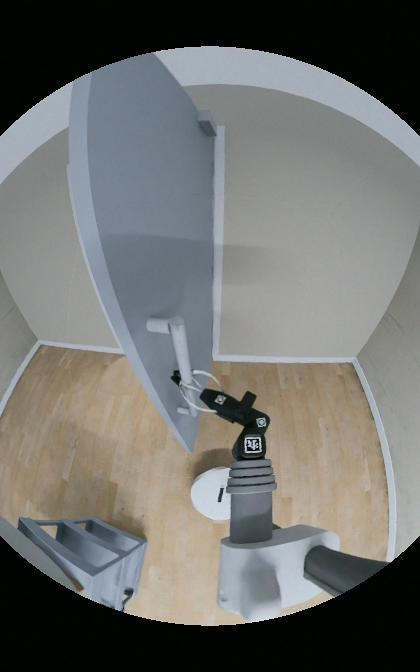

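Call:
move(blocking=false, r1={"base": {"translate_m": 0.25, "strafe_m": -0.03}, "pace": "slow"}, cameras=[])

Call:
wait(seconds=6, cameras=["r1_head_camera","r2_head_left_camera"])

Scene clock: 1292.40 s.
move: r1 moving
r1.base_odometry: x=-3.912 y=-1.252 heading=+0.755
r1.turned_by_wheels: +0.000
r1.turned_by_imu: -0.001
r1.base_tilt: forward=-1.6 right=+1.3
r1.lidar_m: 0.35 0.39 2.23 2.15 2.22 3.10 3.03 3.16 2.69 2.57 2.68 0.38
r1.base_status: translate_m moving; strafe_m moving
r1.joint_positions: lift_m=+0.665 arm_m=+0.000 wrist_yaw_rad=-0.003 wrist_pitch_rad=+0.012 wrist_roll_rad=+1.569 gripper_m=-0.028
r1.joint_status: not commanded
r1.measured_speeds: translate_m=+0.048 strafe_m=-0.006 rotate_rad=-0.002 lift_m=+0.000 arm_m=+0.000 wrist_yaw_rad=-0.002 wrist_pitch_rad=+0.000 wrist_roll_rad=+0.000
r1.motor_effort: lift_m=+17(17) arm_m=+4(4) wheel_0=+6(7) wheel_1=+4(5) wheel_2=-11(14)
r1.servo_current: wrist_yaw_rad=52(72) wrist_pitch_rad=65(72) wrist_roll_rad=39(52) gripper_m=104(117)
r1.hand_pose: x=+0.4589 y=-0.0884 z=+0.8397 quat_wxyz=(+0.708, +0.707, +0.003, -0.006) (m; r1's base frame)
r1.wrist_depth_mm: - - 114 175 176 1229 - / - - 116 176 177 - - / 368 368 116 177 179 - - / - 387 117 178 180 - - / - 397 119 180 182 - - / - 418 119 181 183 166 - / - 160 120 183 183 163 -
r2.base_odometry: x=-3.882 y=+0.093 heading=-2.122
r2.turned_by_wheels: +0.000
r2.turned_by_imu: +0.000
r2.base_tilt: forward=-0.6 right=+0.1
r2.lidar_m: 0.74 0.39 1.91 3.01 0.66 0.70 - 2.40 1.79 1.73 1.82 1.35
r2.base_status: not commanded
r2.joint_positions: lift_m=+0.920 arm_m=+0.000 wrist_yaw_rad=+1.050 wrist_pitch_rad=+0.001 wrist_roll_rad=+0.000 gripper_m=-0.026
r2.joint_status: not commanded
r2.measured_speeds: all 0
r2.motor_effort: lift_m=+20(21) arm_m=-4(5) wheel_0=-3(4) wheel_1=-8(9) wheel_2=+10(10)
r2.servo_current: wrist_yaw_rad=189(215) wrist_pitch_rad=39(46) wrist_roll_rad=39(52) gripper_m=111(117)
r2.contact_limits: strafe_m 0.8
r2.hand_pose: x=+0.3902 y=+0.2067 z=+1.0977 quat_wxyz=(+0.865, +0.000, +0.000, +0.501) (m; r2's base frame)
r2.wrist_depth_mm: - - 223 165 273 301 334 / - - 223 166 274 303 340 / - - 224 165 274 304 343 / - - 225 165 276 306 342 / - - 226 166 279 306 345 / - - 218 166 178 309 349 / - - 222 - 285 294 351
pictures: none
No camera images: "cameras" was empty.

Scene clock: 1295.70 s.
earlier move: r1 done
r1.base_odometry: x=-3.719 y=-1.111 heading=+0.754
r1.turned_by_wheels: -0.001
r1.turned_by_imu: -0.003
r1.base_tilt: forward=-1.6 right=+1.3
r1.lidar_m: 0.36 0.41 2.27 2.18 2.26 3.11 3.28 3.42 2.65 2.54 0.43 0.37
r1.base_status: done
r1.joint_positions: lift_m=+0.665 arm_m=+0.000 wrist_yaw_rad=-0.008 wrist_pitch_rad=+0.012 wrist_roll_rad=+1.569 gripper_m=-0.028
r1.joint_status: not commanded
r1.measured_speeds: all 0
r1.motor_effort: lift_m=+17(17) arm_m=+4(4) wheel_0=-1(7) wheel_1=+1(5) wheel_2=-9(14)
r1.servo_current: wrist_yaw_rad=52(78) wrist_pitch_rad=72(78) wrist_roll_rad=52(65) gripper_m=104(117)
r1.hand_pose: x=+0.4586 y=-0.0896 z=+0.8397 quat_wxyz=(+0.708, +0.706, +0.002, -0.007) (m; r1's base frame)
r1.wrist_depth_mm: - - 107 166 167 1138 - / - 452 109 168 170 - - / 370 370 112 172 173 - - / - 387 114 175 177 - - / - 410 116 179 180 - - / - 427 118 181 182 160 - / - 154 120 185 185 504 -
r2.base_odometry: x=-3.882 y=+0.093 heading=-2.122
r2.turned_by_wheels: +0.000
r2.turned_by_imu: +0.000
r2.base_tilt: forward=-0.6 right=+0.0
r2.lidar_m: 0.71 0.38 1.92 0.74 0.46 0.59 - 2.40 1.79 1.71 1.82 1.37
r2.base_status: not commanded
r2.joint_positions: lift_m=+0.920 arm_m=+0.000 wrist_yaw_rad=+1.050 wrist_pitch_rad=+0.001 wrist_roll_rad=+0.000 gripper_m=-0.026
r2.joint_status: not commanded
r2.measured_speeds: all 0
r2.on_its_own: wrist_yaw_rad is at rest, and its servo_current (195 mA) is outside its rest range (0 to 104 mA)
r2.motor_effort: lift_m=+20(21) arm_m=-5(5) wheel_0=-3(4) wheel_1=-9(9) wheel_2=+10(10)
r2.servo_current: wrist_yaw_rad=195(215) wrist_pitch_rad=33(46) wrist_roll_rad=46(59) gripper_m=111(117)
r2.contact_limits: strafe_m 0.8
r2.hand_pose: x=+0.3902 y=+0.2067 z=+1.0977 quat_wxyz=(+0.865, +0.000, +0.000, +0.501) (m; r2's base frame)
r2.wrist_depth_mm: - - 223 164 273 301 334 / - - 223 166 273 303 340 / - - 224 165 276 306 340 / - - 225 165 277 306 342 / - - 226 166 277 309 343 / - - 217 166 178 309 347 / - - 222 - 285 296 351
wait: 3.30 of 6 s (r1 has come to rest)
pictures: r1_head_camera, r2_head_left_camera
Images, in order (width x height): r1_head_camera 420x560, r2_head_left_camera 420x672.

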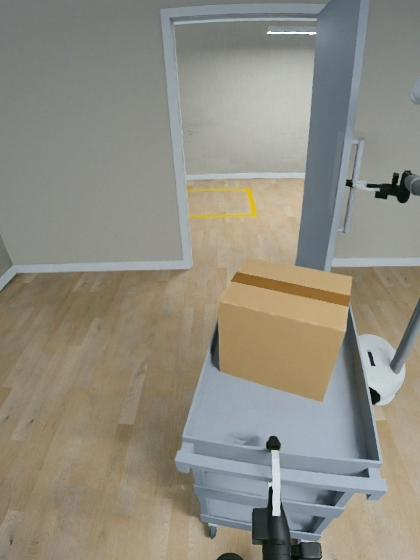

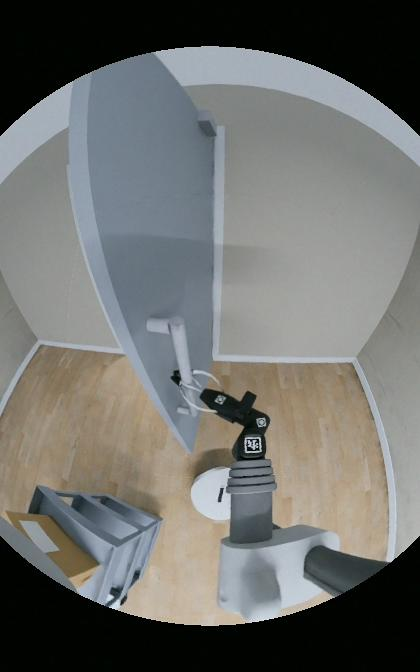

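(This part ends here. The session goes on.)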